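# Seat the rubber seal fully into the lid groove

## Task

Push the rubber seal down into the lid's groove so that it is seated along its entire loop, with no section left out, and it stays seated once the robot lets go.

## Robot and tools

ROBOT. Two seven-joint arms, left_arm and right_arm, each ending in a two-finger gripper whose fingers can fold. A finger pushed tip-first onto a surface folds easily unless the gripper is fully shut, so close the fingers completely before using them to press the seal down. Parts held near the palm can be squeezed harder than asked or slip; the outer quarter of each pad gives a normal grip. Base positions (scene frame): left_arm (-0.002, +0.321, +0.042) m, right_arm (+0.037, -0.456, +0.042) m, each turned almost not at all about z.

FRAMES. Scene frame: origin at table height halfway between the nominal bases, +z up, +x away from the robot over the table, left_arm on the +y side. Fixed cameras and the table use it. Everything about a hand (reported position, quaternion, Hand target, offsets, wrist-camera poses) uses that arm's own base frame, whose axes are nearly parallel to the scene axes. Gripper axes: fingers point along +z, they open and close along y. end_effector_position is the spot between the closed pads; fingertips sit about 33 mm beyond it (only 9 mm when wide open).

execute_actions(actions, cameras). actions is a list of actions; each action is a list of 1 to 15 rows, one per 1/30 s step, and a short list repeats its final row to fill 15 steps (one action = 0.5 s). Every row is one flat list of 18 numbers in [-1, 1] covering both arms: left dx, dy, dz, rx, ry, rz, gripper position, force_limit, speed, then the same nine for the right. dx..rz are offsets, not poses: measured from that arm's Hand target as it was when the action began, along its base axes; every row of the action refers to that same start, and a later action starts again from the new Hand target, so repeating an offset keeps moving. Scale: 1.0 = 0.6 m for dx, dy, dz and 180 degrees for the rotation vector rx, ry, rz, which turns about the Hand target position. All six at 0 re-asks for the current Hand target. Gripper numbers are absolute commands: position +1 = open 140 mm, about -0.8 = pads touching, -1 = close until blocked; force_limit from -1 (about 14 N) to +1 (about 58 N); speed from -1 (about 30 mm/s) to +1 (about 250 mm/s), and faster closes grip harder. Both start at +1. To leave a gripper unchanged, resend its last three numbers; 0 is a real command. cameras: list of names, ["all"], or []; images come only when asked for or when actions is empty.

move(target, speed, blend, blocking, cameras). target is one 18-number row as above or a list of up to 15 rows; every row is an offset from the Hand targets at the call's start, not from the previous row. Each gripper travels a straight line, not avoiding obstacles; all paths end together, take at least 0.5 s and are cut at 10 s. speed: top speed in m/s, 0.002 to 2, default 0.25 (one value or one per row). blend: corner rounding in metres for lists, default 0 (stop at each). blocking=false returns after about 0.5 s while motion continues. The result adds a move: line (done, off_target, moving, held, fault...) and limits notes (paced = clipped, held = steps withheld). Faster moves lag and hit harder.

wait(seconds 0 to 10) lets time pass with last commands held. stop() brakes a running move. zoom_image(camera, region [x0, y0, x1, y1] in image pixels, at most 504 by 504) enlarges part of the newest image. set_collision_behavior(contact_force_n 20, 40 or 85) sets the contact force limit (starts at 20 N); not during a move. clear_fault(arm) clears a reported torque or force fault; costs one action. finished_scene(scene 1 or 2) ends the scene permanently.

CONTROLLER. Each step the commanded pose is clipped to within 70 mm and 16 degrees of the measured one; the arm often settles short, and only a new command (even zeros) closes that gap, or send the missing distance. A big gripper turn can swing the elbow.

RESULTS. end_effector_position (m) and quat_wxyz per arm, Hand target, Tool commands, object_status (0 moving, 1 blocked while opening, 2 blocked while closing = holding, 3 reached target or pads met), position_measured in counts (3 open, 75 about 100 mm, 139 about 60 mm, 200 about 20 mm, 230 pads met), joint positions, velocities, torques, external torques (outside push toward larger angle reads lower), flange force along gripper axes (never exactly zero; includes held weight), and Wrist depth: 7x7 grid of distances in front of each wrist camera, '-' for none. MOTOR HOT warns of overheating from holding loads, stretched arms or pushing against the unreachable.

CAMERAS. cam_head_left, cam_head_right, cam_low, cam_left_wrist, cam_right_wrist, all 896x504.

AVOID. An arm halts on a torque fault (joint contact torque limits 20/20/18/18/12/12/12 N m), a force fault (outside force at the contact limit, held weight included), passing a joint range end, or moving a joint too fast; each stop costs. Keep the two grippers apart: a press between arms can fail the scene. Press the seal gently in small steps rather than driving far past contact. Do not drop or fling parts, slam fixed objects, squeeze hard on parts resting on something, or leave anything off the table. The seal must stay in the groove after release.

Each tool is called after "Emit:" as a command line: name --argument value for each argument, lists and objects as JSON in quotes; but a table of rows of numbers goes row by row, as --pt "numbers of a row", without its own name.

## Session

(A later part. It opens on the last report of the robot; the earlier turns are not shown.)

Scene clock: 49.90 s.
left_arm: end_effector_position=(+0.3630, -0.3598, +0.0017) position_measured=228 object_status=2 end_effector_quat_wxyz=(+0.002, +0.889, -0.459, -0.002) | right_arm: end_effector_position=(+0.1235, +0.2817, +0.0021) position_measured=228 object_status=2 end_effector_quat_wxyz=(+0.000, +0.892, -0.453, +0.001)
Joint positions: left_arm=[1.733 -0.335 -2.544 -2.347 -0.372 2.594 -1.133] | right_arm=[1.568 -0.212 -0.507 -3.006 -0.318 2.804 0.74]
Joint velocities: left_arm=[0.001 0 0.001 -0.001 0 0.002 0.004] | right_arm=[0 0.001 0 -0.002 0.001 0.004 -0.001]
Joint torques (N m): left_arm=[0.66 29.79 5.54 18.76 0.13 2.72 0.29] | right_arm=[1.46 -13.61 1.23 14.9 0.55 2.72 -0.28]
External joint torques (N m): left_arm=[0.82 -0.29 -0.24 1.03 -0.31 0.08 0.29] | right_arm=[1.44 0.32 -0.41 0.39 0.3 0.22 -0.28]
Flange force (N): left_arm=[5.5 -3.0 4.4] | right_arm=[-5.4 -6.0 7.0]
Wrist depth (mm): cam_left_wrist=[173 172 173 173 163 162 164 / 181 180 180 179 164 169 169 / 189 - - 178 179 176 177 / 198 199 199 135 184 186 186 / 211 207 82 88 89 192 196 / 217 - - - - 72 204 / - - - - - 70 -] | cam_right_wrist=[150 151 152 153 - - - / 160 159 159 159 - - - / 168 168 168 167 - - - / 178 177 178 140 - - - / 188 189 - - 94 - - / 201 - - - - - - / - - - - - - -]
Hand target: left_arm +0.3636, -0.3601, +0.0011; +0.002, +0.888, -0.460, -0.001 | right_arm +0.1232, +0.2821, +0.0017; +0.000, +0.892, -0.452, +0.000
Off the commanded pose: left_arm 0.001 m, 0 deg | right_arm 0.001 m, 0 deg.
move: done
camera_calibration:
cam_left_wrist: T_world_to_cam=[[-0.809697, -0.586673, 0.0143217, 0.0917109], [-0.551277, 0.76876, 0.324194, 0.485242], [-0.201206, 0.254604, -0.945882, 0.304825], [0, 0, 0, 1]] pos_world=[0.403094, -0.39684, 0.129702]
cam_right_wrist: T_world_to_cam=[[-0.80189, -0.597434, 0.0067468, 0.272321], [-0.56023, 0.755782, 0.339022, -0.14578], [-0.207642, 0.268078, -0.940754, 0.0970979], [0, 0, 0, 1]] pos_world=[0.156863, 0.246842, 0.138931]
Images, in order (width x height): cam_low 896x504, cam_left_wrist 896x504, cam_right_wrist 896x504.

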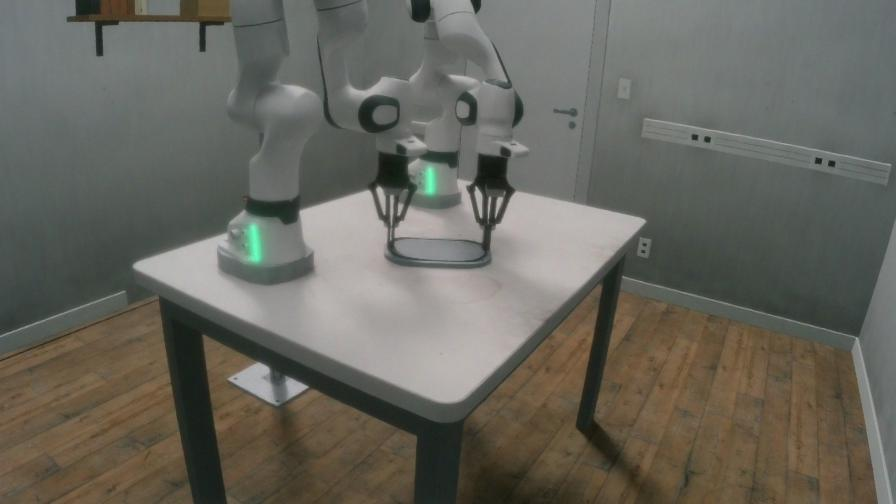

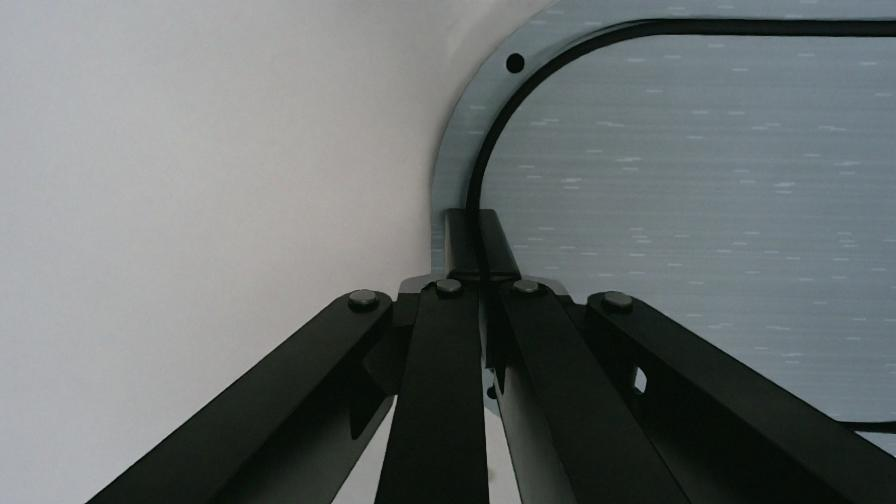

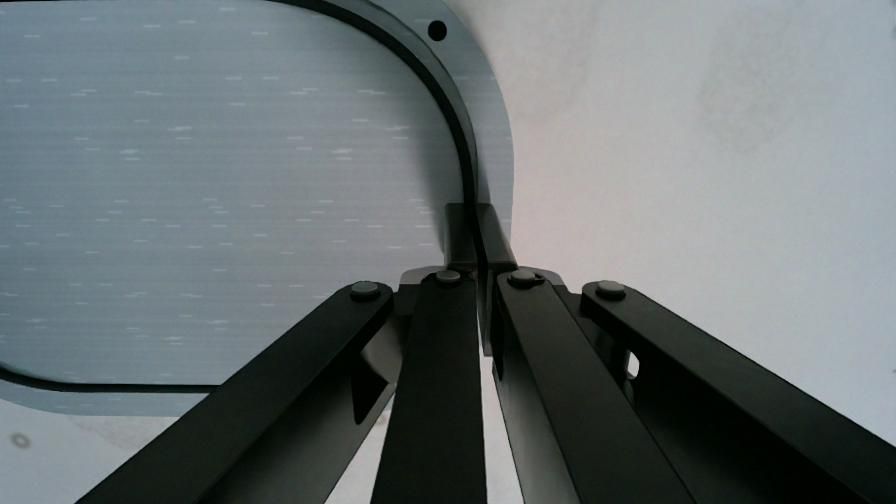

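Emit:
move --target '[0,0,-0.007,0,0,0,-1,0,-1, -0.0033,-0.0025,-0.007,0,0,0,-1,0,-1]' --speed 0.02 --cameras '["cam_left_wrist","cam_right_wrist","cam_low"]'

Emit:
zoom_image --camera "cam_left_wrist" --region '[380, 0, 680, 300]'

Emit:
zoom_image --camera "cam_right_wrist" --region '[250, 0, 550, 300]'

Scene clock: 51.20 s.
left_arm: end_effector_position=(+0.3630, -0.3599, -0.0024) position_measured=228 object_status=2 end_effector_quat_wxyz=(+0.002, +0.889, -0.459, -0.002) | right_arm: end_effector_position=(+0.1227, +0.2812, -0.0003) position_measured=228 object_status=2 end_effector_quat_wxyz=(+0.000, +0.892, -0.452, +0.001)
Joint positions: left_arm=[1.747 -0.344 -2.56 -2.346 -0.379 2.602 -1.128] | right_arm=[1.575 -0.202 -0.513 -3.008 -0.317 2.816 0.739]
Joint velocities: left_arm=[0.002 0 -0.002 0.001 0.001 0.004 0] | right_arm=[within noise]
Joint torques (N m): left_arm=[0.4 30.21 5.57 18.59 0.22 2.65 0.37] | right_arm=[2.56 -9.8 1.25 12.5 0.5 3.91 -0.03]
External joint torques (N m): left_arm=[0.4 -0.37 -0.43 0.93 -0.22 -0.02 0.36] | right_arm=[2.54 4.26 -0.34 -1.88 0.26 1.4 -0.03]
Flange force (N): left_arm=[5.1 -2.3 4.0] | right_arm=[-11.8 -10.0 34.7]
Wrist depth (mm): cam_left_wrist=[165 169 167 167 159 158 158 / 178 177 179 175 165 165 165 / 185 184 - 170 173 173 176 / - 194 - 135 182 182 183 / 207 204 82 88 89 187 192 / 215 - - - - 72 199 / - - - - - 70 -] | cam_right_wrist=[149 147 150 150 - 160 - / 159 157 157 157 - - - / 166 165 166 164 178 - - / 176 176 175 141 185 - - / 187 185 - - 94 - 200 / - - - - - - 211 / - - - - - - -]
Hand target: left_arm +0.3636, -0.3601, -0.0031; +0.002, +0.888, -0.460, -0.001 | right_arm +0.1212, +0.2806, -0.0025; +0.000, +0.892, -0.452, +0.000
Off the commanded pose: left_arm 0.001 m, 0 deg | right_arm 0.003 m, 0 deg.
move: done
camera_calibration:
cam_left_wrist: T_world_to_cam=[[-0.809778, -0.586556, 0.014519, 0.0918243], [-0.551121, 0.768882, 0.32417, 0.486593], [-0.201307, 0.254504, -0.945887, 0.300854], [0, 0, 0, 1]] pos_world=[0.403093, -0.396841, 0.125502]
cam_right_wrist: T_world_to_cam=[[-0.801363, -0.59814, 0.0067126, 0.27157], [-0.560834, 0.75519, 0.339341, -0.144781], [-0.208043, 0.268171, -0.940639, 0.0948553], [0, 0, 0, 1]] pos_world=[0.156162, 0.246337, 0.136532]
Images, in order (width x height): cam_low 896x504, cam_left_wrist 896x504, cam_right_wrist 896x504.

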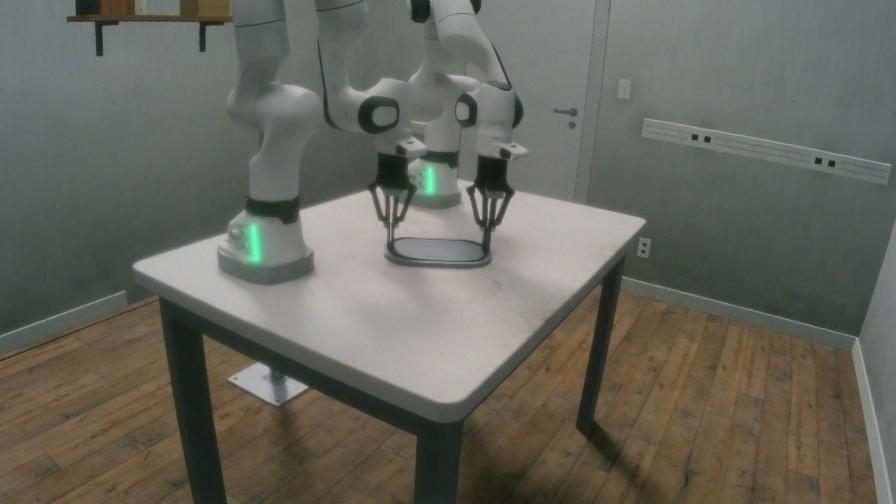

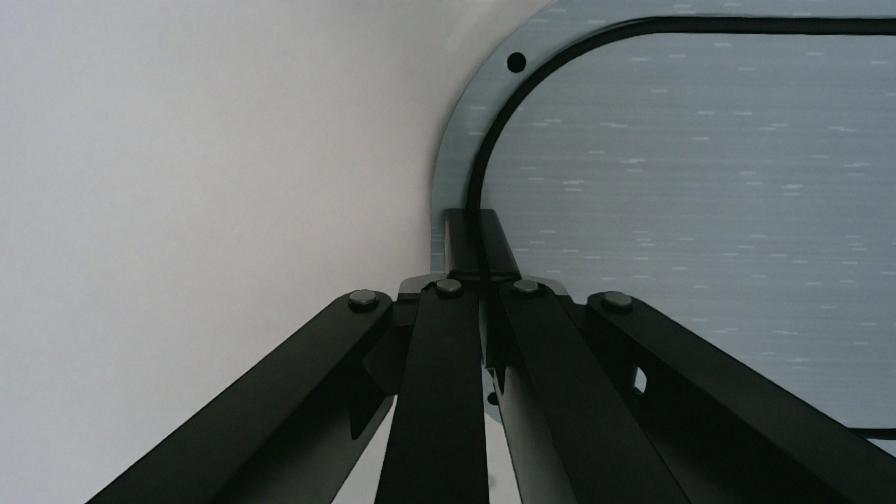

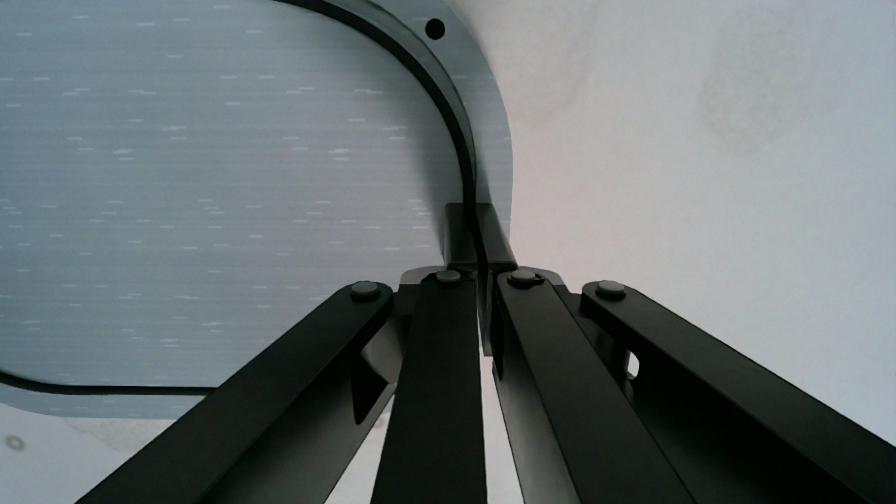

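Scaled by 1.680 from the camera's 896x504 image, which has a finer 1280x720 frame.

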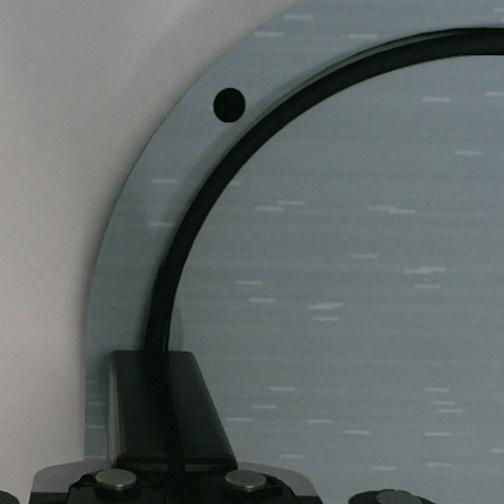

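Scaled by 1.680 from the camera's 896x504 image, which has a finer 1280x720 frame.

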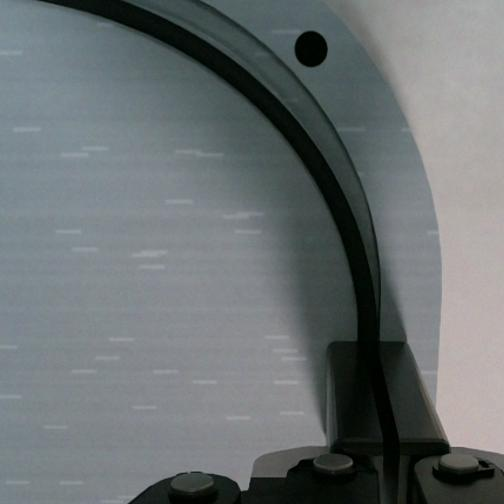

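Emit:
move --target '[0,0,-0.005,0,0,0,-1,0,-1, -0.0013,-0.001,0.005,0,0,0,-1,0,-1]' --speed 0.02

Scene clock: 52.37 s.
left_arm: end_effector_position=(+0.3630, -0.3599, -0.0054) position_measured=228 object_status=2 end_effector_quat_wxyz=(+0.002, +0.888, -0.459, -0.002) | right_arm: end_effector_position=(+0.1209, +0.2812, +0.0006) position_measured=228 object_status=2 end_effector_quat_wxyz=(-0.001, +0.893, -0.451, +0.000)
Joint positions: left_arm=[1.759 -0.35 -2.573 -2.345 -0.383 2.609 -1.125] | right_arm=[1.571 -0.21 -0.507 -3.012 -0.318 2.816 0.74]
Joint torques (N m): left_arm=[0.28 30.49 5.63 18.48 0.26 2.62 0.31] | right_arm=[0.09 -15.01 2.67 14.54 0.09 2.23 0.22]
External joint torques (N m): left_arm=[0.29 -0.42 -0.35 0.92 -0.16 -0.04 0.31] | right_arm=[0.09 -1.06 1.08 0.05 -0.15 -0.3 0.22]
Flange force (N): left_arm=[4.9 -2.0 3.5] | right_arm=[0.4 5.3 -8.8]
Wrist depth (mm): cam_left_wrist=[- 165 167 163 156 155 156 / 174 - 174 172 162 162 163 / 176 180 181 172 169 170 170 / 193 190 191 150 178 177 178 / 201 201 83 88 89 186 188 / 209 - - - - 72 196 / - - - - - 70 -] | cam_right_wrist=[150 150 149 151 - - - / 159 158 159 157 - - 167 / 167 167 168 - - - - / 177 177 176 127 - - - / 188 189 - - 94 - - / 199 - - - - - - / - - - - - - -]
Hand target: left_arm +0.3636, -0.3601, -0.0061; +0.002, +0.888, -0.460, -0.001 | right_arm +0.1205, +0.2800, +0.0005; +0.000, +0.892, -0.452, +0.000
Off the commanded pose: left_arm 0.001 m, 0 deg | right_arm 0.001 m, 0 deg.
move: done

Emit:
move --target '[0,0,-0.004,0,0,0,-1,0,-1, 0,0,0,0,0,0,-1,0,-1]' --speed 0.02

Emit:
move --target '[0,0,-0.003,0,0,0,-1,0,-1, 0,0,0,0,0,0,-1,0,-1]' --speed 0.02 --cameras '["cam_left_wrist","cam_right_wrist","cam_low"]'

Emit:
zoom_image --camera "cam_left_wrist" --region '[380, 0, 680, 300]'

Emit:
zoom_image --camera "cam_low" --region '[370, 190, 500, 275]'

Scene clock: 53.43 s.
left_arm: end_effector_position=(+0.3634, -0.3605, -0.0064) position_measured=228 object_status=2 end_effector_quat_wxyz=(+0.003, +0.889, -0.459, -0.002) | right_arm: end_effector_position=(+0.1209, +0.2812, +0.0006) position_measured=228 object_status=2 end_effector_quat_wxyz=(-0.001, +0.893, -0.451, +0.000)
Joint positions: left_arm=[1.769 -0.351 -2.582 -2.343 -0.384 2.611 -1.123] | right_arm=[1.569 -0.21 -0.504 -3.012 -0.318 2.816 0.74]
Joint torques (N m): left_arm=[0.67 28.47 5.12 17.81 0.15 3.14 0.28] | right_arm=[0.38 -14.88 2.29 14.31 0.25 2.27 0.13]
External joint torques (N m): left_arm=[0.7 -2.68 -0.8 0.3 -0.27 0.48 0.28] | right_arm=[0.39 -0.94 0.72 -0.15 0.01 -0.26 0.13]
Flange force (N): left_arm=[7.7 -3.2 11.8] | right_arm=[-0.4 3.8 -6.4]
Wrist depth (mm): cam_left_wrist=[- 166 165 163 156 152 156 / 173 174 172 170 161 163 162 / 180 178 181 171 169 170 170 / 189 190 189 136 177 177 178 / 199 199 82 88 89 183 187 / - - - - - 72 195 / - - - - - 70 -] | cam_right_wrist=[149 149 151 153 161 161 - / 159 157 157 158 169 - - / 166 167 167 165 - - 178 / 177 177 175 140 - 184 - / 188 188 - - 94 - - / - - - - - - - / - - - - - - -]
Hand target: left_arm +0.3636, -0.3601, -0.0085; +0.002, +0.888, -0.460, -0.001 | right_arm +0.1205, +0.2800, +0.0005; +0.000, +0.892, -0.452, +0.000
Off the commanded pose: left_arm 0.002 m, 0 deg | right_arm 0.001 m, 0 deg.
move: done

Scene clock: 54.17 s.
left_arm: end_effector_position=(+0.3642, -0.3615, -0.0064) position_measured=228 object_status=2 end_effector_quat_wxyz=(+0.004, +0.888, -0.459, +0.000) | right_arm: end_effector_position=(+0.1209, +0.2812, +0.0006) position_measured=228 object_status=2 end_effector_quat_wxyz=(-0.001, +0.893, -0.451, +0.000)
Joint positions: left_arm=[1.776 -0.352 -2.589 -2.342 -0.385 2.614 -1.121] | right_arm=[1.569 -0.21 -0.504 -3.012 -0.318 2.816 0.74]
Joint velocities: left_arm=[0.004 0 -0.004 0.001 0 0.002 0.003] | right_arm=[within noise]
Joint torques (N m): left_arm=[0.97 26.89 3.89 17 0.06 3.25 0.24] | right_arm=[0.41 -14.86 2.09 14.33 0.25 2.27 0.14]
External joint torques (N m): left_arm=[1.02 -4.33 -1.95 -0.52 -0.38 0.59 0.24] | right_arm=[0.41 -0.93 0.51 -0.16 0 -0.26 0.14]
Flange force (N): left_arm=[9.4 -3.7 18.8] | right_arm=[-0.2 3.3 -6.0]
Wrist depth (mm): cam_left_wrist=[- 167 165 164 156 156 157 / 174 172 170 172 161 162 162 / 180 180 182 171 168 169 168 / 186 188 190 150 177 178 179 / - 199 82 88 89 185 189 / 212 - - - - 72 194 / - - - - - 70 -] | cam_right_wrist=[149 150 149 151 - - - / 159 158 158 157 - 168 - / 167 167 167 164 - - - / 177 177 177 141 - - - / 188 186 - - 94 - - / - - - - - - - / - - - - - - -]
Hand target: left_arm +0.3636, -0.3601, -0.0103; +0.002, +0.888, -0.460, -0.001 | right_arm +0.1205, +0.2800, +0.0005; +0.000, +0.892, -0.452, +0.000
Off the commanded pose: left_arm 0.004 m, 0 deg | right_arm 0.001 m, 0 deg.
move: off_target (left_arm)
camera_calibration:
cam_left_wrist: T_world_to_cam=[[-0.81008, -0.586062, 0.0173901, 0.0921946], [-0.550824, 0.770865, 0.319938, 0.490332], [-0.200909, 0.249596, -0.947279, 0.295772], [0, 0, 0, 1]] pos_world=[0.404195, -0.397772, 0.1217]
cam_right_wrist: T_world_to_cam=[[-0.799244, -0.600984, 0.00524652, 0.270636], [-0.563434, 0.752287, 0.341478, -0.145014], [-0.209169, 0.269968, -0.939875, 0.0949456], [0, 0, 0, 1]] pos_world=[0.154458, 0.246108, 0.137336]
Images, in order (width x height): cam_low 896x504, cam_left_wrist 896x504, cam_right_wrist 896x504.

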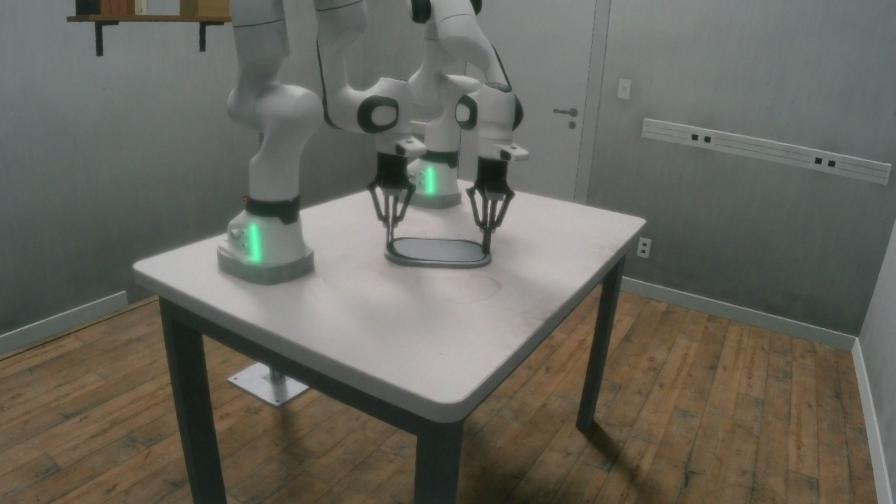

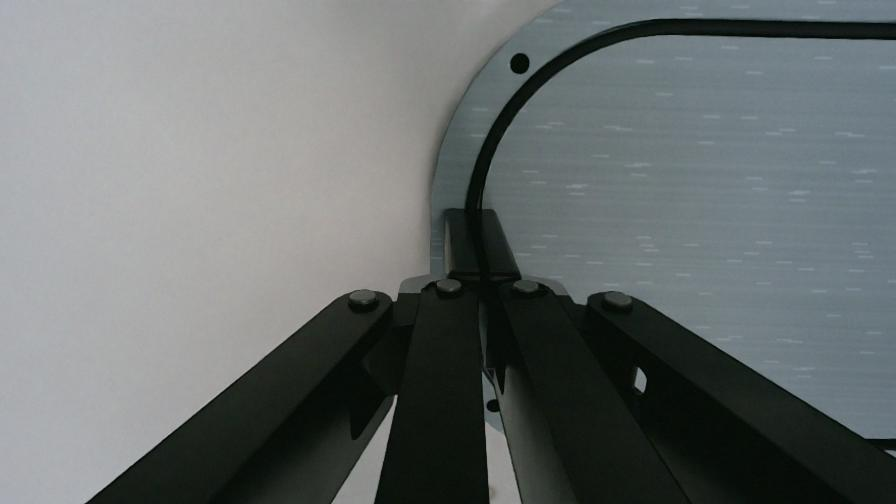

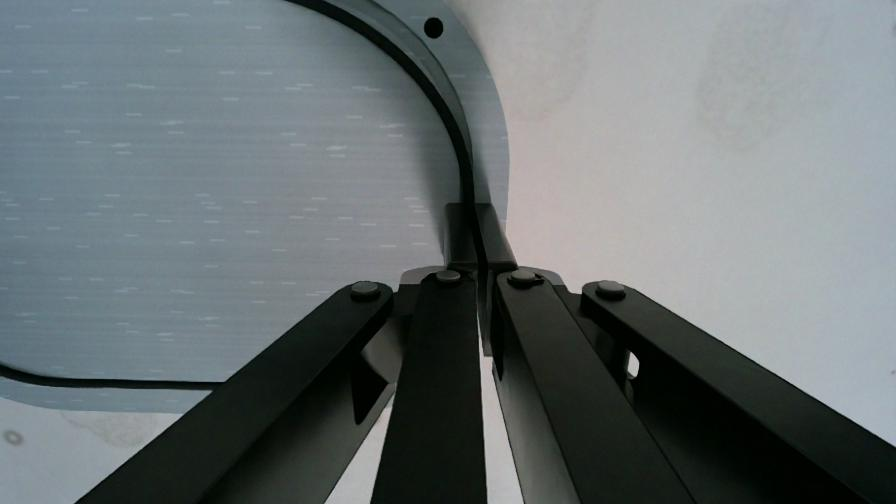

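Scaled by 1.680 from the camera's 896x504 image, which has a finer 1280x720 frame.

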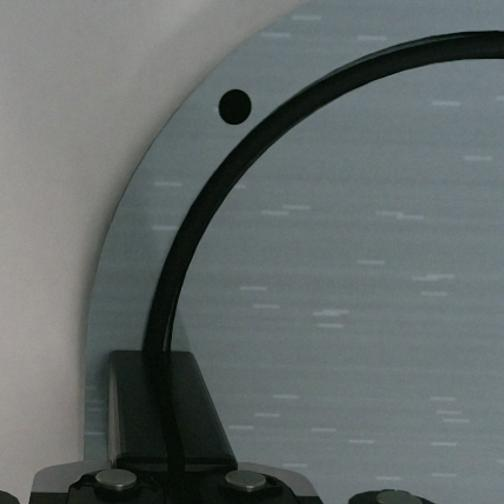

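Scaled by 3.877 from the camera's 896x504 image, which has a finer 1280x720 frame.

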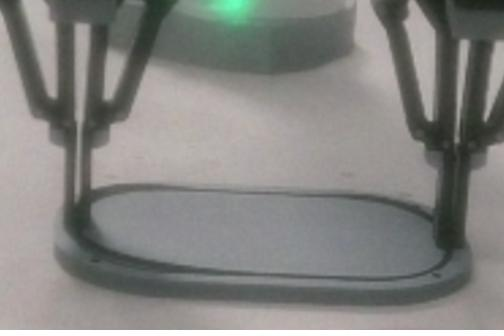

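Emit:
move --pt "0 0 0.006 0 0 0 -1 0 -1 -0.002 -0.0015 0.0 0 0 0 -1 0 -1" --pt "-0.0015 -0.0011 0.004 0 0 0 -1 0 -1 -0.002 -0.0015 -0.003 0 0 0 -1 0 -1" --speed 0.02 --cameras '["cam_left_wrist","cam_right_wrist"]'

Emit:
zoom_image --camera "cam_left_wrist" --region '[380, 0, 680, 300]'

Emit:
zoom_image --camera "cam_right_wrist" --region '[250, 0, 550, 300]'

Scene clock: 56.03 s.
left_arm: end_effector_position=(+0.3640, -0.3615, -0.0063) position_measured=228 object_status=2 end_effector_quat_wxyz=(+0.004, +0.888, -0.460, +0.000) | right_arm: end_effector_position=(+0.1199, +0.2799, -0.0002) position_measured=228 object_status=2 end_effector_quat_wxyz=(+0.000, +0.893, -0.451, +0.000)
Joint positions: left_arm=[1.772 -0.352 -2.586 -2.343 -0.384 2.615 -1.121] | right_arm=[1.567 -0.209 -0.502 -3.016 -0.318 2.818 0.742]
Joint torques (N m): left_arm=[-0.43 30.54 5.53 17.07 0.36 2.66 -0.02] | right_arm=[1.45 -12.73 1.77 14.21 0.23 2.97 0.11]
External joint torques (N m): left_arm=[-0.4 -0.64 -0.34 -0.46 -0.06 -0.01 -0.02] | right_arm=[1.49 1.24 0.25 -0.18 -0.01 0.45 0.11]
Flange force (N): left_arm=[-0.2 0.8 1.7] | right_arm=[-6.4 -3.6 11.0]
Wrist depth (mm): cam_left_wrist=[- 164 164 163 156 155 153 / 174 174 173 172 161 162 162 / 180 181 182 178 169 169 169 / 189 188 189 136 177 178 178 / 199 199 83 88 89 183 187 / - - - - - 72 195 / - - - - - 70 -] | cam_right_wrist=[149 149 150 150 - - - / 159 157 157 157 168 - - / 166 166 168 166 - - - / 176 179 176 141 - - - / 188 187 - - 94 - - / - - - - - - - / - - - - - - -]
Hand target: left_arm +0.3627, -0.3608, -0.0079; +0.002, +0.888, -0.460, -0.001 | right_arm +0.1193, +0.2791, -0.0013; +0.000, +0.892, -0.452, +0.000
Off the commanded pose: left_arm 0.002 m, 0 deg | right_arm 0.002 m, 0 deg.
joint sent to its limit (right arm) — joint 4 (elbow), lower limit, where the elbow is as bent as it goes. The joint targets still meet the commanded pose.
move: done
camera_calibration:
cam_left_wrist: T_world_to_cam=[[-0.811524, -0.584104, 0.0158386, 0.0932318], [-0.549314, 0.771869, 0.320115, 0.489946], [-0.199206, 0.251081, -0.947246, 0.295716], [0, 0, 0, 1]] pos_world=[0.403702, -0.397966, 0.1218]
cam_right_wrist: T_world_to_cam=[[-0.799591, -0.60051, 0.00647357, 0.268977], [-0.562833, 0.753095, 0.340685, -0.144533], [-0.20946, 0.268765, -0.940155, 0.0947054], [0, 0, 0, 1]] pos_world=[0.153561, 0.244917, 0.136537]
Images, in order (width x height): cam_left_wrist 896x504, cam_right_wrist 896x504.

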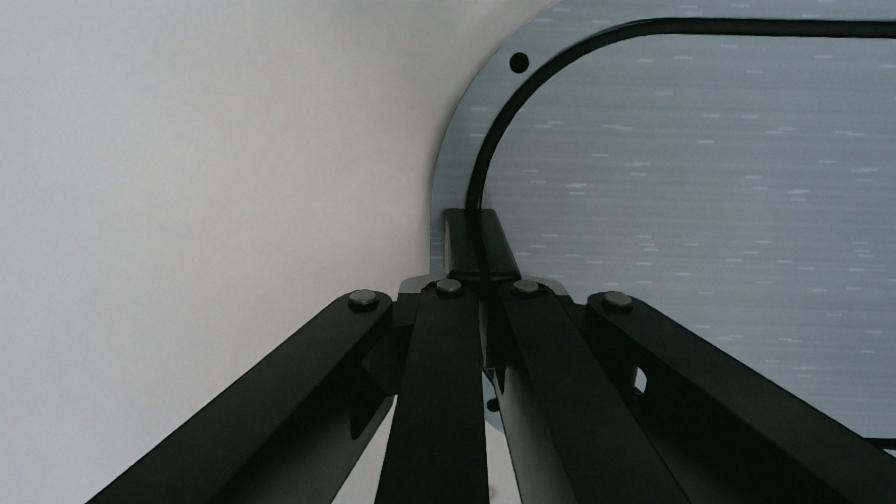

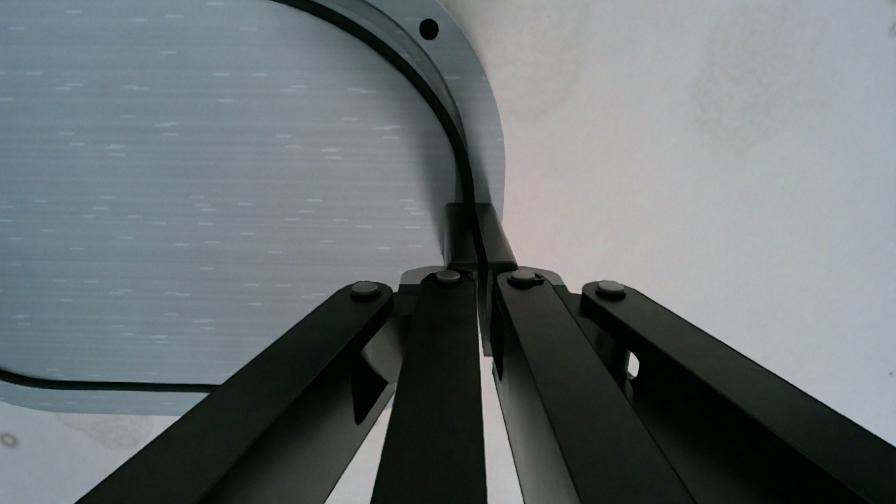

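Scaled by 1.680 from the camera's 896x504 image, which has a finer 1280x720 frame.

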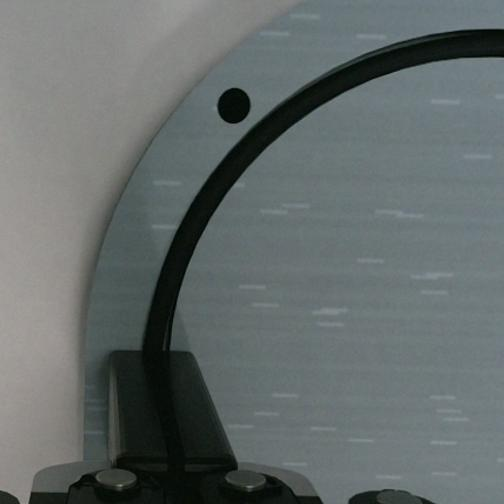

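Scaled by 1.680 from the camera's 896x504 image, which has a finer 1280x720 frame.

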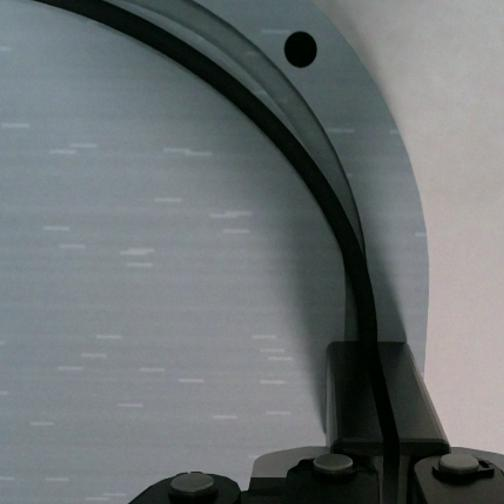

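Emit:
move --pt "-0.001 -0.0007 0.004 0 0 0 -1 0 -1 0.0026 0.0019 0.003 0 0 0 -1 0 -1" --pt "-0.001 -0.0007 0.0 0 0 0 -1 0 -1 0.0026 0.0019 -0.002 0 0 0 -1 0 -1" --speed 0.02 --cameras '["cam_left_wrist","cam_right_wrist"]'

Emit:
zoom_image --camera "cam_left_wrist" --region '[430, 150, 530, 250]'

Emit:
zoom_image --camera "cam_right_wrist" --region '[400, 100, 550, 250]'

Scene clock: 57.70 s.
left_arm: end_effector_position=(+0.3627, -0.3616, -0.0063) position_measured=228 object_status=2 end_effector_quat_wxyz=(+0.002, +0.887, -0.461, +0.000) | right_arm: end_effector_position=(+0.1202, +0.2800, -0.0002) position_measured=228 object_status=2 end_effector_quat_wxyz=(+0.000, +0.892, -0.452, +0.000)
Joint positions: left_arm=[1.763 -0.351 -2.58 -2.345 -0.383 2.614 -1.122] | right_arm=[1.569 -0.208 -0.504 -3.014 -0.316 2.816 0.742]
Joint torques (N m): left_arm=[0.53 30.09 5.18 17.84 0.04 2.65 0.09] | right_arm=[1.48 -13.44 1.73 14.17 0.3 2.63 0.03]
External joint torques (N m): left_arm=[0.64 -0.88 -0.65 0.35 -0.39 -0.01 0.09] | right_arm=[1.47 0.53 0.15 -0.25 0.06 0.11 0.03]
External joint torques when the fault began: right_arm=[1.57 3.46 -0.34 -0.03 0.12 1.1 -0.14]
Flange force (N): left_arm=[4.5 -2.1 5.9] | right_arm=[-5.2 -2.4 6.0]
Flange force when the fault began (N): right_arm=[-9.9 -11.5 27.2]
Wrist depth (mm): cam_left_wrist=[166 - 165 164 154 154 155 / 173 177 172 171 162 162 162 / - - - 169 169 169 169 / 189 190 190 149 177 177 178 / - 200 83 88 89 185 188 / 210 - - - - 72 194 / - - - - - 70 -] | cam_right_wrist=[148 148 150 152 - 154 - / 158 157 157 157 - - - / 166 164 166 166 - - - / - - 176 141 - 188 - / 190 187 - - 94 - - / 196 - - - - - - / - - - - - - -]
Hand target: left_arm +0.3621, -0.3612, -0.0079; +0.002, +0.888, -0.460, -0.001 | right_arm +0.1202, +0.2800, -0.0002; +0.000, +0.892, -0.452, +0.000 (not the last commanded pose)
Tool commands: left_gripper/position=-1.0 left_gripper/force_limit=+0.0 left_gripper/speed=-1.0 right_gripper/position=-1.0 right_gripper/force_limit=+0.003922 right_gripper/speed=-1.0
Off the commanded pose: left_arm 0.002 m, 0 deg | right_arm 0.002 m, 0 deg.
FORCE FAULT: contact force on the right arm reached its limit, and that arm stopped. The contact can be on any part of that arm, not only on its tool. That arm's remaining commands of this call were not run. That arm is still stopped at the end of this call. While its stop runs, that arm takes no new command, but execute_actions still moves its gripper.
CLEAR FAULT: the right arm stays stopped (Reflex) until you call clear_fault(arm="right_arm").
move: fault (right_arm)
camera_calibration:
cam_left_wrist: T_world_to_cam=[[-0.813289, -0.581693, 0.0139424, 0.0935788], [-0.547208, 0.77278, 0.321521, 0.488955], [-0.197801, 0.25386, -0.9468, 0.29596], [0, 0, 0, 1]] pos_world=[0.402208, -0.398553, 0.121701]
cam_right_wrist: T_world_to_cam=[[-0.800832, -0.598841, 0.00761541, 0.268916], [-0.561031, 0.754597, 0.340335, -0.145045], [-0.209553, 0.268279, -0.940273, 0.0948903], [0, 0, 0, 1]] pos_world=[0.153867, 0.245031, 0.136539]
Images, in order (width x height): cam_left_wrist 896x504, cam_right_wrist 896x504.

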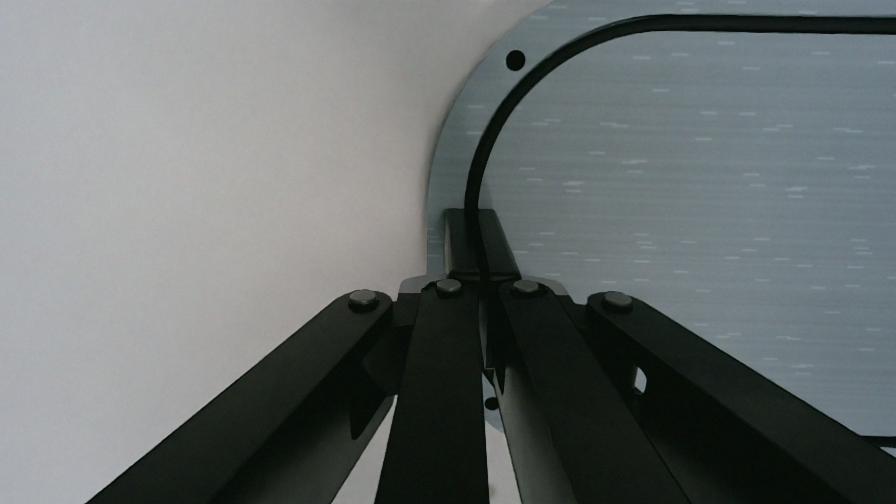

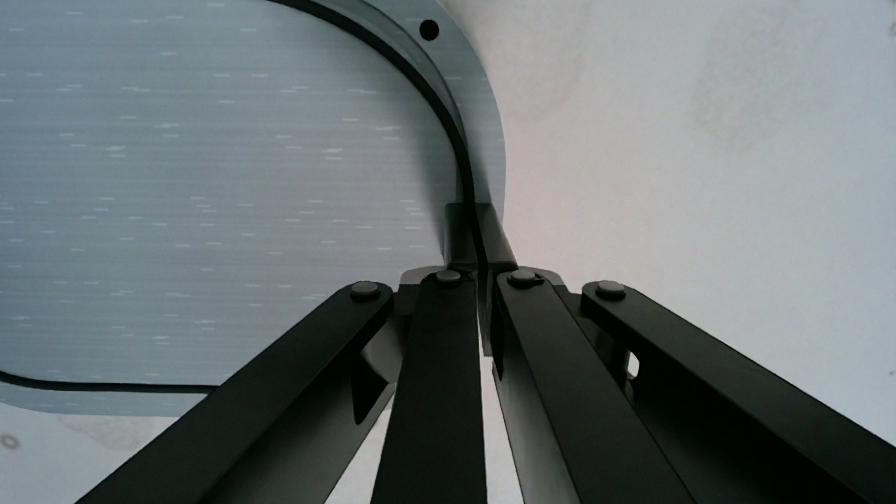

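Scaled by 5.040 from the camera's 896x504 image, which has a finer 1280x720 frame.

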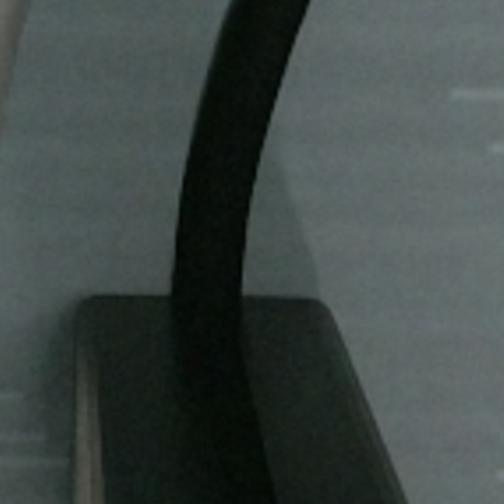

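Scaled by 3.360 from the camera's 896x504 image, which has a finer 1280x720 frame.

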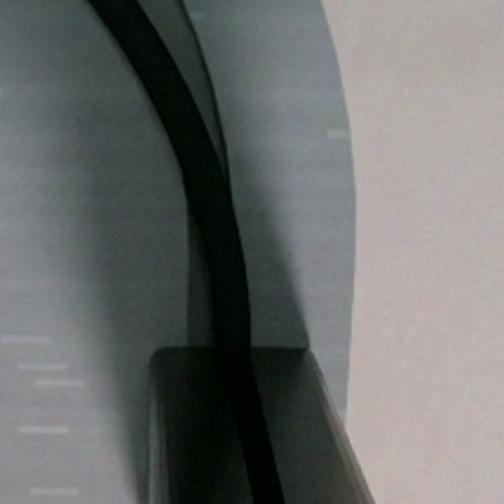

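Emit:
clear_fault --arm "right_arm"

Emit:
move --pt "0 0 0.0 0 0 0 -1 0 -1 0 0 0.006 0 0 0 -1 0 -1" --pt "0 0 0 0 0 0 -1 0 -1 0.0032 0.0024 0.005 0 0 0 -1 0 -1" --speed 0.02 --cameras '["cam_left_wrist","cam_right_wrist"]'

Emit:
zoom_image --camera "cam_right_wrist" --region '[400, 100, 550, 250]'

Scene clock: 58.00 s.
left_arm: end_effector_position=(+0.3627, -0.3616, -0.0063) position_measured=228 object_status=2 end_effector_quat_wxyz=(+0.002, +0.887, -0.461, +0.000) | right_arm: end_effector_position=(+0.1202, +0.2800, -0.0002) position_measured=228 object_status=2 end_effector_quat_wxyz=(+0.000, +0.892, -0.452, +0.000)
Joint positions: left_arm=[1.763 -0.351 -2.58 -2.345 -0.383 2.614 -1.122] | right_arm=[1.569 -0.208 -0.504 -3.014 -0.316 2.816 0.742]
Joint torques (N m): left_arm=[0.51 30.08 5.16 17.8 0.06 2.66 0.1] | right_arm=[1.45 -13.46 1.81 14.18 0.31 2.65 0]
External joint torques (N m): left_arm=[0.44 -0.87 -0.83 0.39 -0.36 0.01 0.1] | right_arm=[1.47 0.43 0.26 -0.2 0.07 0.14 0]
Flange force (N): left_arm=[4.6 -1.7 5.9] | right_arm=[-5.2 -2.2 5.6]
Wrist depth (mm): cam_left_wrist=[165 165 165 164 155 155 155 / 173 173 - 165 161 161 162 / 180 180 183 169 169 169 169 / 189 190 190 150 179 177 179 / 199 200 82 88 89 185 187 / 209 - - - - 72 194 / - - - - - 70 -] | cam_right_wrist=[148 149 150 149 - - - / 158 157 157 158 169 168 168 / 165 165 171 164 - - - / - 176 175 127 - - - / 187 - - - 94 - - / - - - - - - - / - - - - - - -]
Hand target: left_arm +0.3621, -0.3612, -0.0079; +0.002, +0.888, -0.460, -0.001 | right_arm +0.1202, +0.2800, -0.0002; +0.000, +0.892, -0.452, +0.000 (not the last commanded pose)
Tool commands: left_gripper/position=-1.0 left_gripper/force_limit=+0.0 left_gripper/speed=-1.0 right_gripper/position=-1.0 right_gripper/force_limit=+0.003922 right_gripper/speed=-1.0
Off the commanded pose: left_arm 0.002 m, 0 deg | right_arm 0.002 m, 0 deg.
FORCE FAULT, CONTINUED: the right arm's stop, for the force fault that an earlier result reported, is over. The call counts as one of the actions that you can send in this scene. That arm's target is now where it stood when the stop ended, not its last command. That arm accepts commands again.
CLEAR FAULT: your call cleared the right arm's force fault. If the contact force or a joint's load stays at its limit, that arm stops again.

Scene clock: 59.10 s.
left_arm: end_effector_position=(+0.3627, -0.3616, -0.0063) position_measured=228 object_status=2 end_effector_quat_wxyz=(+0.002, +0.887, -0.461, +0.000) | right_arm: end_effector_position=(+0.1220, +0.2811, +0.0030) position_measured=228 object_status=2 end_effector_quat_wxyz=(+0.000, +0.892, -0.453, +0.000)
Joint positions: left_arm=[1.763 -0.351 -2.58 -2.345 -0.383 2.614 -1.122] | right_arm=[1.563 -0.22 -0.501 -3.01 -0.319 2.802 0.742]
Joint velocities: left_arm=[within noise] | right_arm=[0.004 0.002 -0.004 0.002 -0.001 0.001 0.001]
Joint torques (N m): left_arm=[0.48 30.11 5.18 17.79 0.06 2.65 0.04] | right_arm=[0.88 -13.09 0.48 15.13 0.32 2.43 -0.27]
External joint torques (N m): left_arm=[0.52 -0.96 -0.74 0.27 -0.36 -0.02 0.04] | right_arm=[0.86 0.7 -1.19 0.5 0.07 -0.08 -0.27]
Flange force (N): left_arm=[4.4 -1.7 5.8] | right_arm=[-3.0 -7.3 6.7]
Wrist depth (mm): cam_left_wrist=[- 166 166 164 155 154 155 / - 175 174 161 161 161 162 / - 181 181 177 168 168 169 / 189 - 186 150 177 177 177 / 200 199 83 88 89 185 187 / - - - - - 72 195 / - - - - - 70 -] | cam_right_wrist=[151 152 151 151 161 - - / 159 160 156 157 - - - / 168 169 169 169 - - - / 179 179 - 140 - - - / - 191 - - 94 - - / - - - - - - - / - - - - - - -]
Hand target: left_arm +0.3621, -0.3612, -0.0079; +0.002, +0.888, -0.460, -0.001 | right_arm +0.1222, +0.2814, +0.0028; +0.000, +0.892, -0.452, +0.000
Off the commanded pose: left_arm 0.002 m, 0 deg | right_arm 0.000 m, 0 deg.
move: done
camera_calibration:
cam_left_wrist: T_world_to_cam=[[-0.813289, -0.581693, 0.0139424, 0.0935788], [-0.547208, 0.77278, 0.321521, 0.488955], [-0.197801, 0.25386, -0.9468, 0.29596], [0, 0, 0, 1]] pos_world=[0.402208, -0.398553, 0.121701]
cam_right_wrist: T_world_to_cam=[[-0.802021, -0.59726, 0.00658084, 0.270716], [-0.559705, 0.755346, 0.340855, -0.146457], [-0.20855, 0.269689, -0.940093, 0.0974357], [0, 0, 0, 1]] pos_world=[0.155467, 0.246036, 0.139738]
Images, in order (width x height): cam_left_wrist 896x504, cam_right_wrist 896x504.

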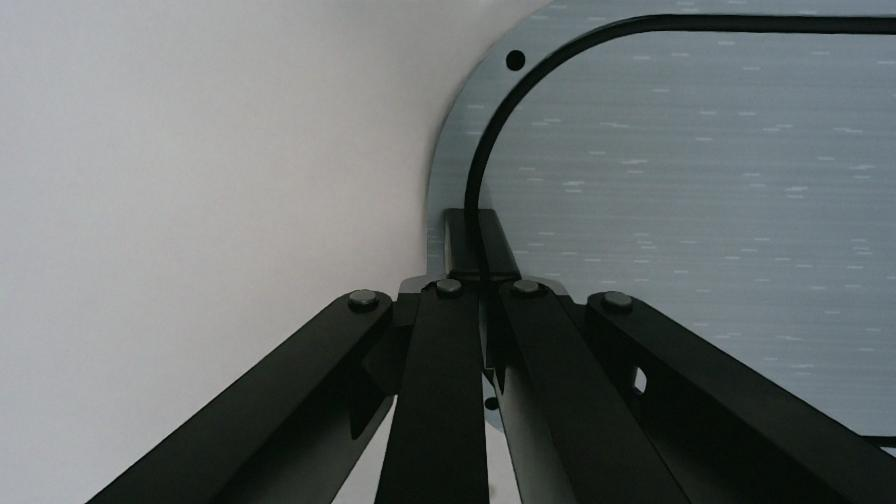

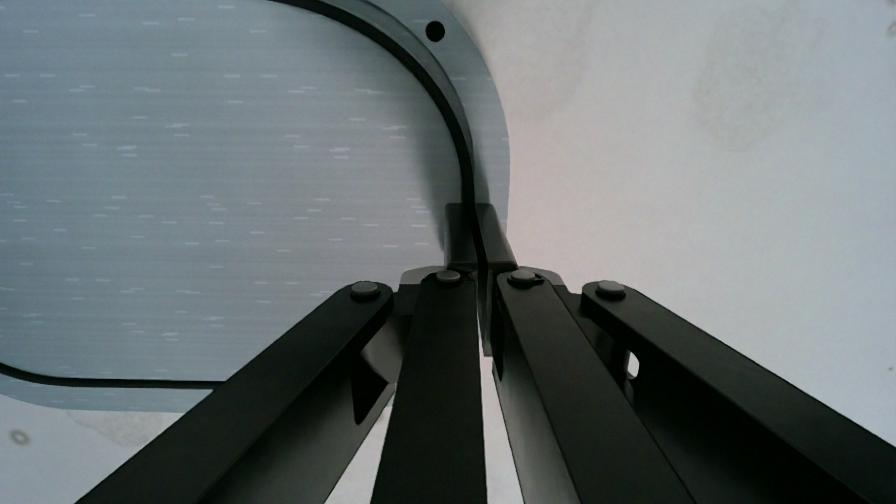

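Scaled by 3.360 from the camera's 896x504 image, which has a finer 1280x720 frame.

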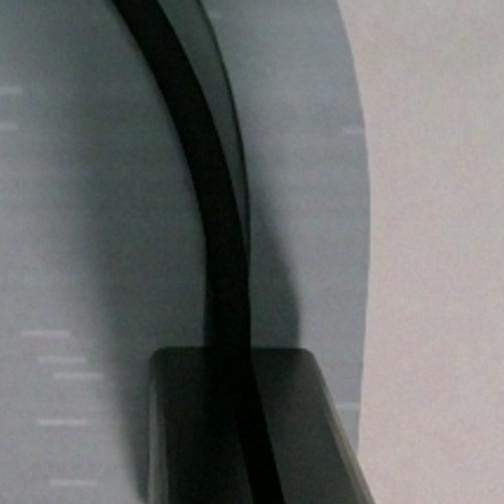

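Emit:
move --target '[0,0,0,0,0,0,-1,0,-1, 0,0,-0.006,0,0,0,-1,0,-1]' --speed 0.01 --cameras '["cam_right_wrist"]'

Emit:
zoom_image --camera "cam_right_wrist" --region '[400, 100, 550, 250]'

Scene clock: 60.07 s.
left_arm: end_effector_position=(+0.3627, -0.3616, -0.0063) position_measured=228 object_status=2 end_effector_quat_wxyz=(+0.002, +0.887, -0.461, +0.000) | right_arm: end_effector_position=(+0.1217, +0.2796, -0.0003) position_measured=228 object_status=2 end_effector_quat_wxyz=(+0.002, +0.891, -0.453, +0.000)
Joint positions: left_arm=[1.763 -0.351 -2.58 -2.345 -0.383 2.614 -1.122] | right_arm=[1.574 -0.206 -0.512 -3.01 -0.315 2.81 0.74]
Joint torques (N m): left_arm=[0.52 30.07 5.15 17.76 0.06 2.64 0.11] | right_arm=[1.75 -10.95 1.34 14.86 0.45 3.71 -0.24]
External joint torques (N m): left_arm=[0.55 -0.85 -0.76 0.32 -0.37 -0.02 0.11] | right_arm=[1.71 3.01 -0.28 0.44 0.21 1.2 -0.24]
Flange force (N): left_arm=[4.4 -1.9 5.8] | right_arm=[-10.5 -12.3 25.9]
Wrist depth (mm): cam_left_wrist=[166 165 163 164 155 155 156 / - 173 173 171 161 161 162 / 181 181 181 171 169 169 169 / 190 - 190 150 177 177 178 / - 199 82 88 89 185 189 / 210 - - - - 72 194 / - - - - - 70 -] | cam_right_wrist=[148 147 149 - 158 158 160 / 157 157 157 156 168 - - / 166 165 165 167 - - - / 174 175 175 140 - - - / 189 183 - - 94 - - / 196 - - - - - - / - - - - - - -]
Hand target: left_arm +0.3621, -0.3612, -0.0079; +0.002, +0.888, -0.460, -0.001 | right_arm +0.1222, +0.2814, -0.0008; +0.000, +0.892, -0.452, +0.000
Off the commanded pose: left_arm 0.002 m, 0 deg | right_arm 0.002 m, 0 deg.
move: done
camera_calibration:
cam_right_wrist: T_world_to_cam=[[-0.802644, -0.59636, 0.0108074, 0.269439], [-0.558399, 0.757674, 0.337819, -0.145151], [-0.20965, 0.265113, -0.941149, 0.0961752], [0, 0, 0, 1]] pos_world=[0.155375, 0.245163, 0.136638]
Images, in order (width x height): cam_right_wrist 896x504.

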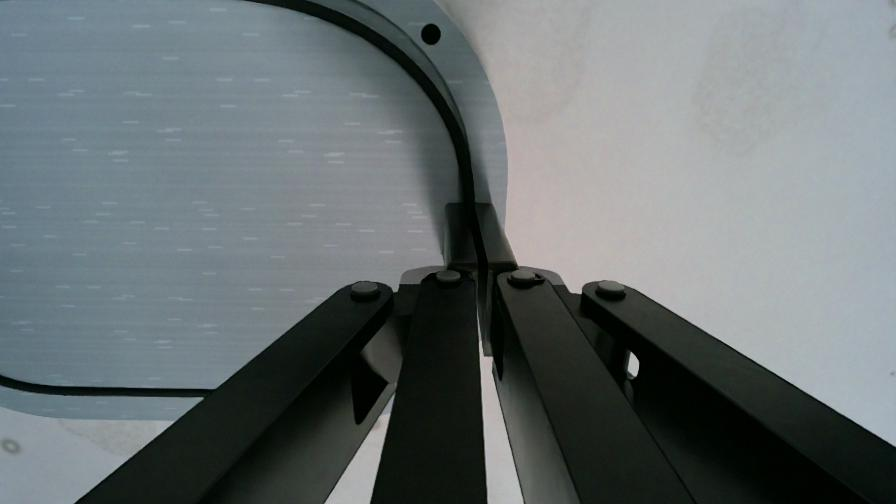

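Scaled by 3.360 from the camera's 896x504 image, which has a finer 1280x720 frame.

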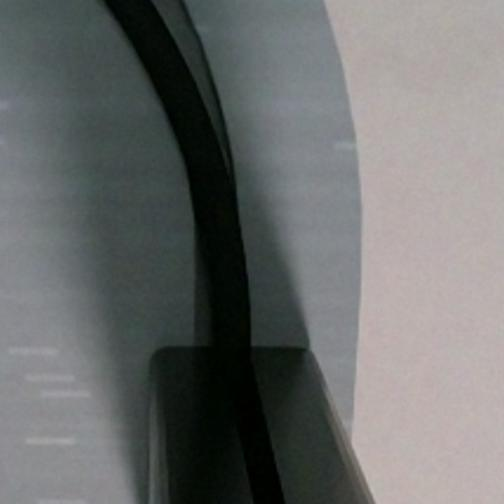

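Emit:
move --pt "0 0 0 0 0 0 -1 0 -1 0 0 0.004 0 0 0 -1 0 -1" --pt "0 0 0 0 0 0 -1 0 -1 0.002 0.002 0.004 0 0 0 -1 0 -1" --pt "0 0 0 0 0 0 -1 0 -1 0.002 0.002 0.0007 0 0 0 -1 0 -1" --speed 0.01 --cameras '["cam_right_wrist"]'

Emit:
zoom_image --camera "cam_right_wrist" --region '[400, 100, 550, 250]'

Scene clock: 62.13 s.
left_arm: end_effector_position=(+0.3627, -0.3616, -0.0063) position_measured=228 object_status=2 end_effector_quat_wxyz=(+0.002, +0.887, -0.461, +0.000) | right_arm: end_effector_position=(+0.1230, +0.2812, -0.0003) position_measured=228 object_status=2 end_effector_quat_wxyz=(+0.001, +0.892, -0.453, +0.000)
Joint positions: left_arm=[1.763 -0.351 -2.58 -2.345 -0.383 2.614 -1.122] | right_arm=[1.581 -0.202 -0.519 -3.005 -0.314 2.811 0.738]
Joint torques (N m): left_arm=[0.45 30.09 5.24 17.73 0.06 2.64 0.06] | right_arm=[1.45 -12.76 1.6 14.96 0.46 3.12 -0.23]
External joint torques (N m): left_arm=[0.46 -1.06 -0.72 0.12 -0.37 -0.05 0.06] | right_arm=[1.46 1.25 0.01 0.63 0.22 0.63 -0.23]
Flange force (N): left_arm=[4.1 -1.6 5.9] | right_arm=[-7.5 -7.8 13.4]
Wrist depth (mm): cam_left_wrist=[167 166 165 164 154 154 155 / 173 173 172 173 161 161 161 / 177 182 180 171 169 169 171 / 192 188 192 150 177 177 176 / 200 - 83 88 89 184 189 / 210 - - - - 72 195 / - - - - - 70 -] | cam_right_wrist=[148 148 150 149 - 161 - / 158 157 157 157 - - - / 165 165 165 163 - - - / 175 178 176 140 - - - / - 187 - - 94 - - / - - - - - - - / - - - - - - -]
Hand target: left_arm +0.3621, -0.3612, -0.0079; +0.002, +0.888, -0.460, -0.001 | right_arm +0.1234, +0.2826, -0.0004; +0.000, +0.892, -0.452, +0.000
Off the commanded pose: left_arm 0.002 m, 0 deg | right_arm 0.001 m, 0 deg.
move: done
camera_calibration:
cam_right_wrist: T_world_to_cam=[[-0.8024, -0.596711, 0.00953687, 0.271452], [-0.558943, 0.757021, 0.338381, -0.145368], [-0.209135, 0.266186, -0.940961, 0.0956845], [0, 0, 0, 1]] pos_world=[0.156571, 0.246555, 0.136636]
Images, in order (width x height): cam_right_wrist 896x504.

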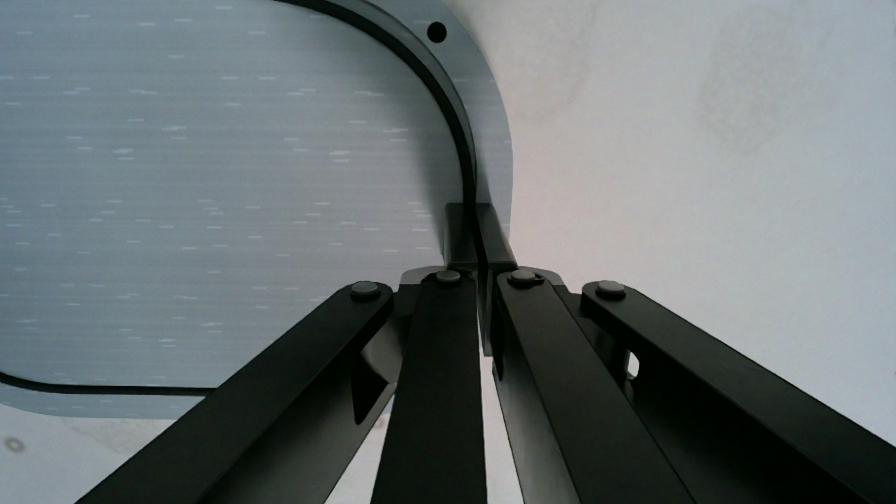

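Scaled by 3.360 from the camera's 896x504 image, which has a finer 1280x720 frame.

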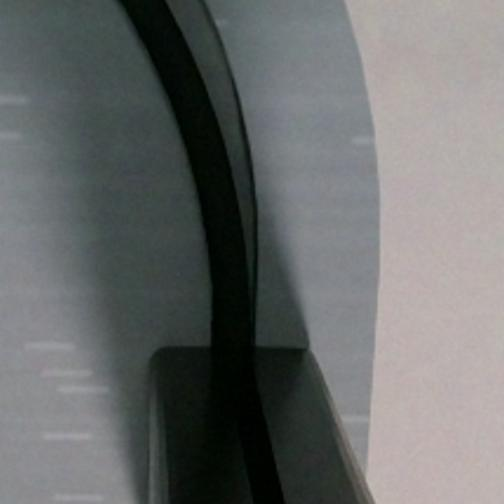

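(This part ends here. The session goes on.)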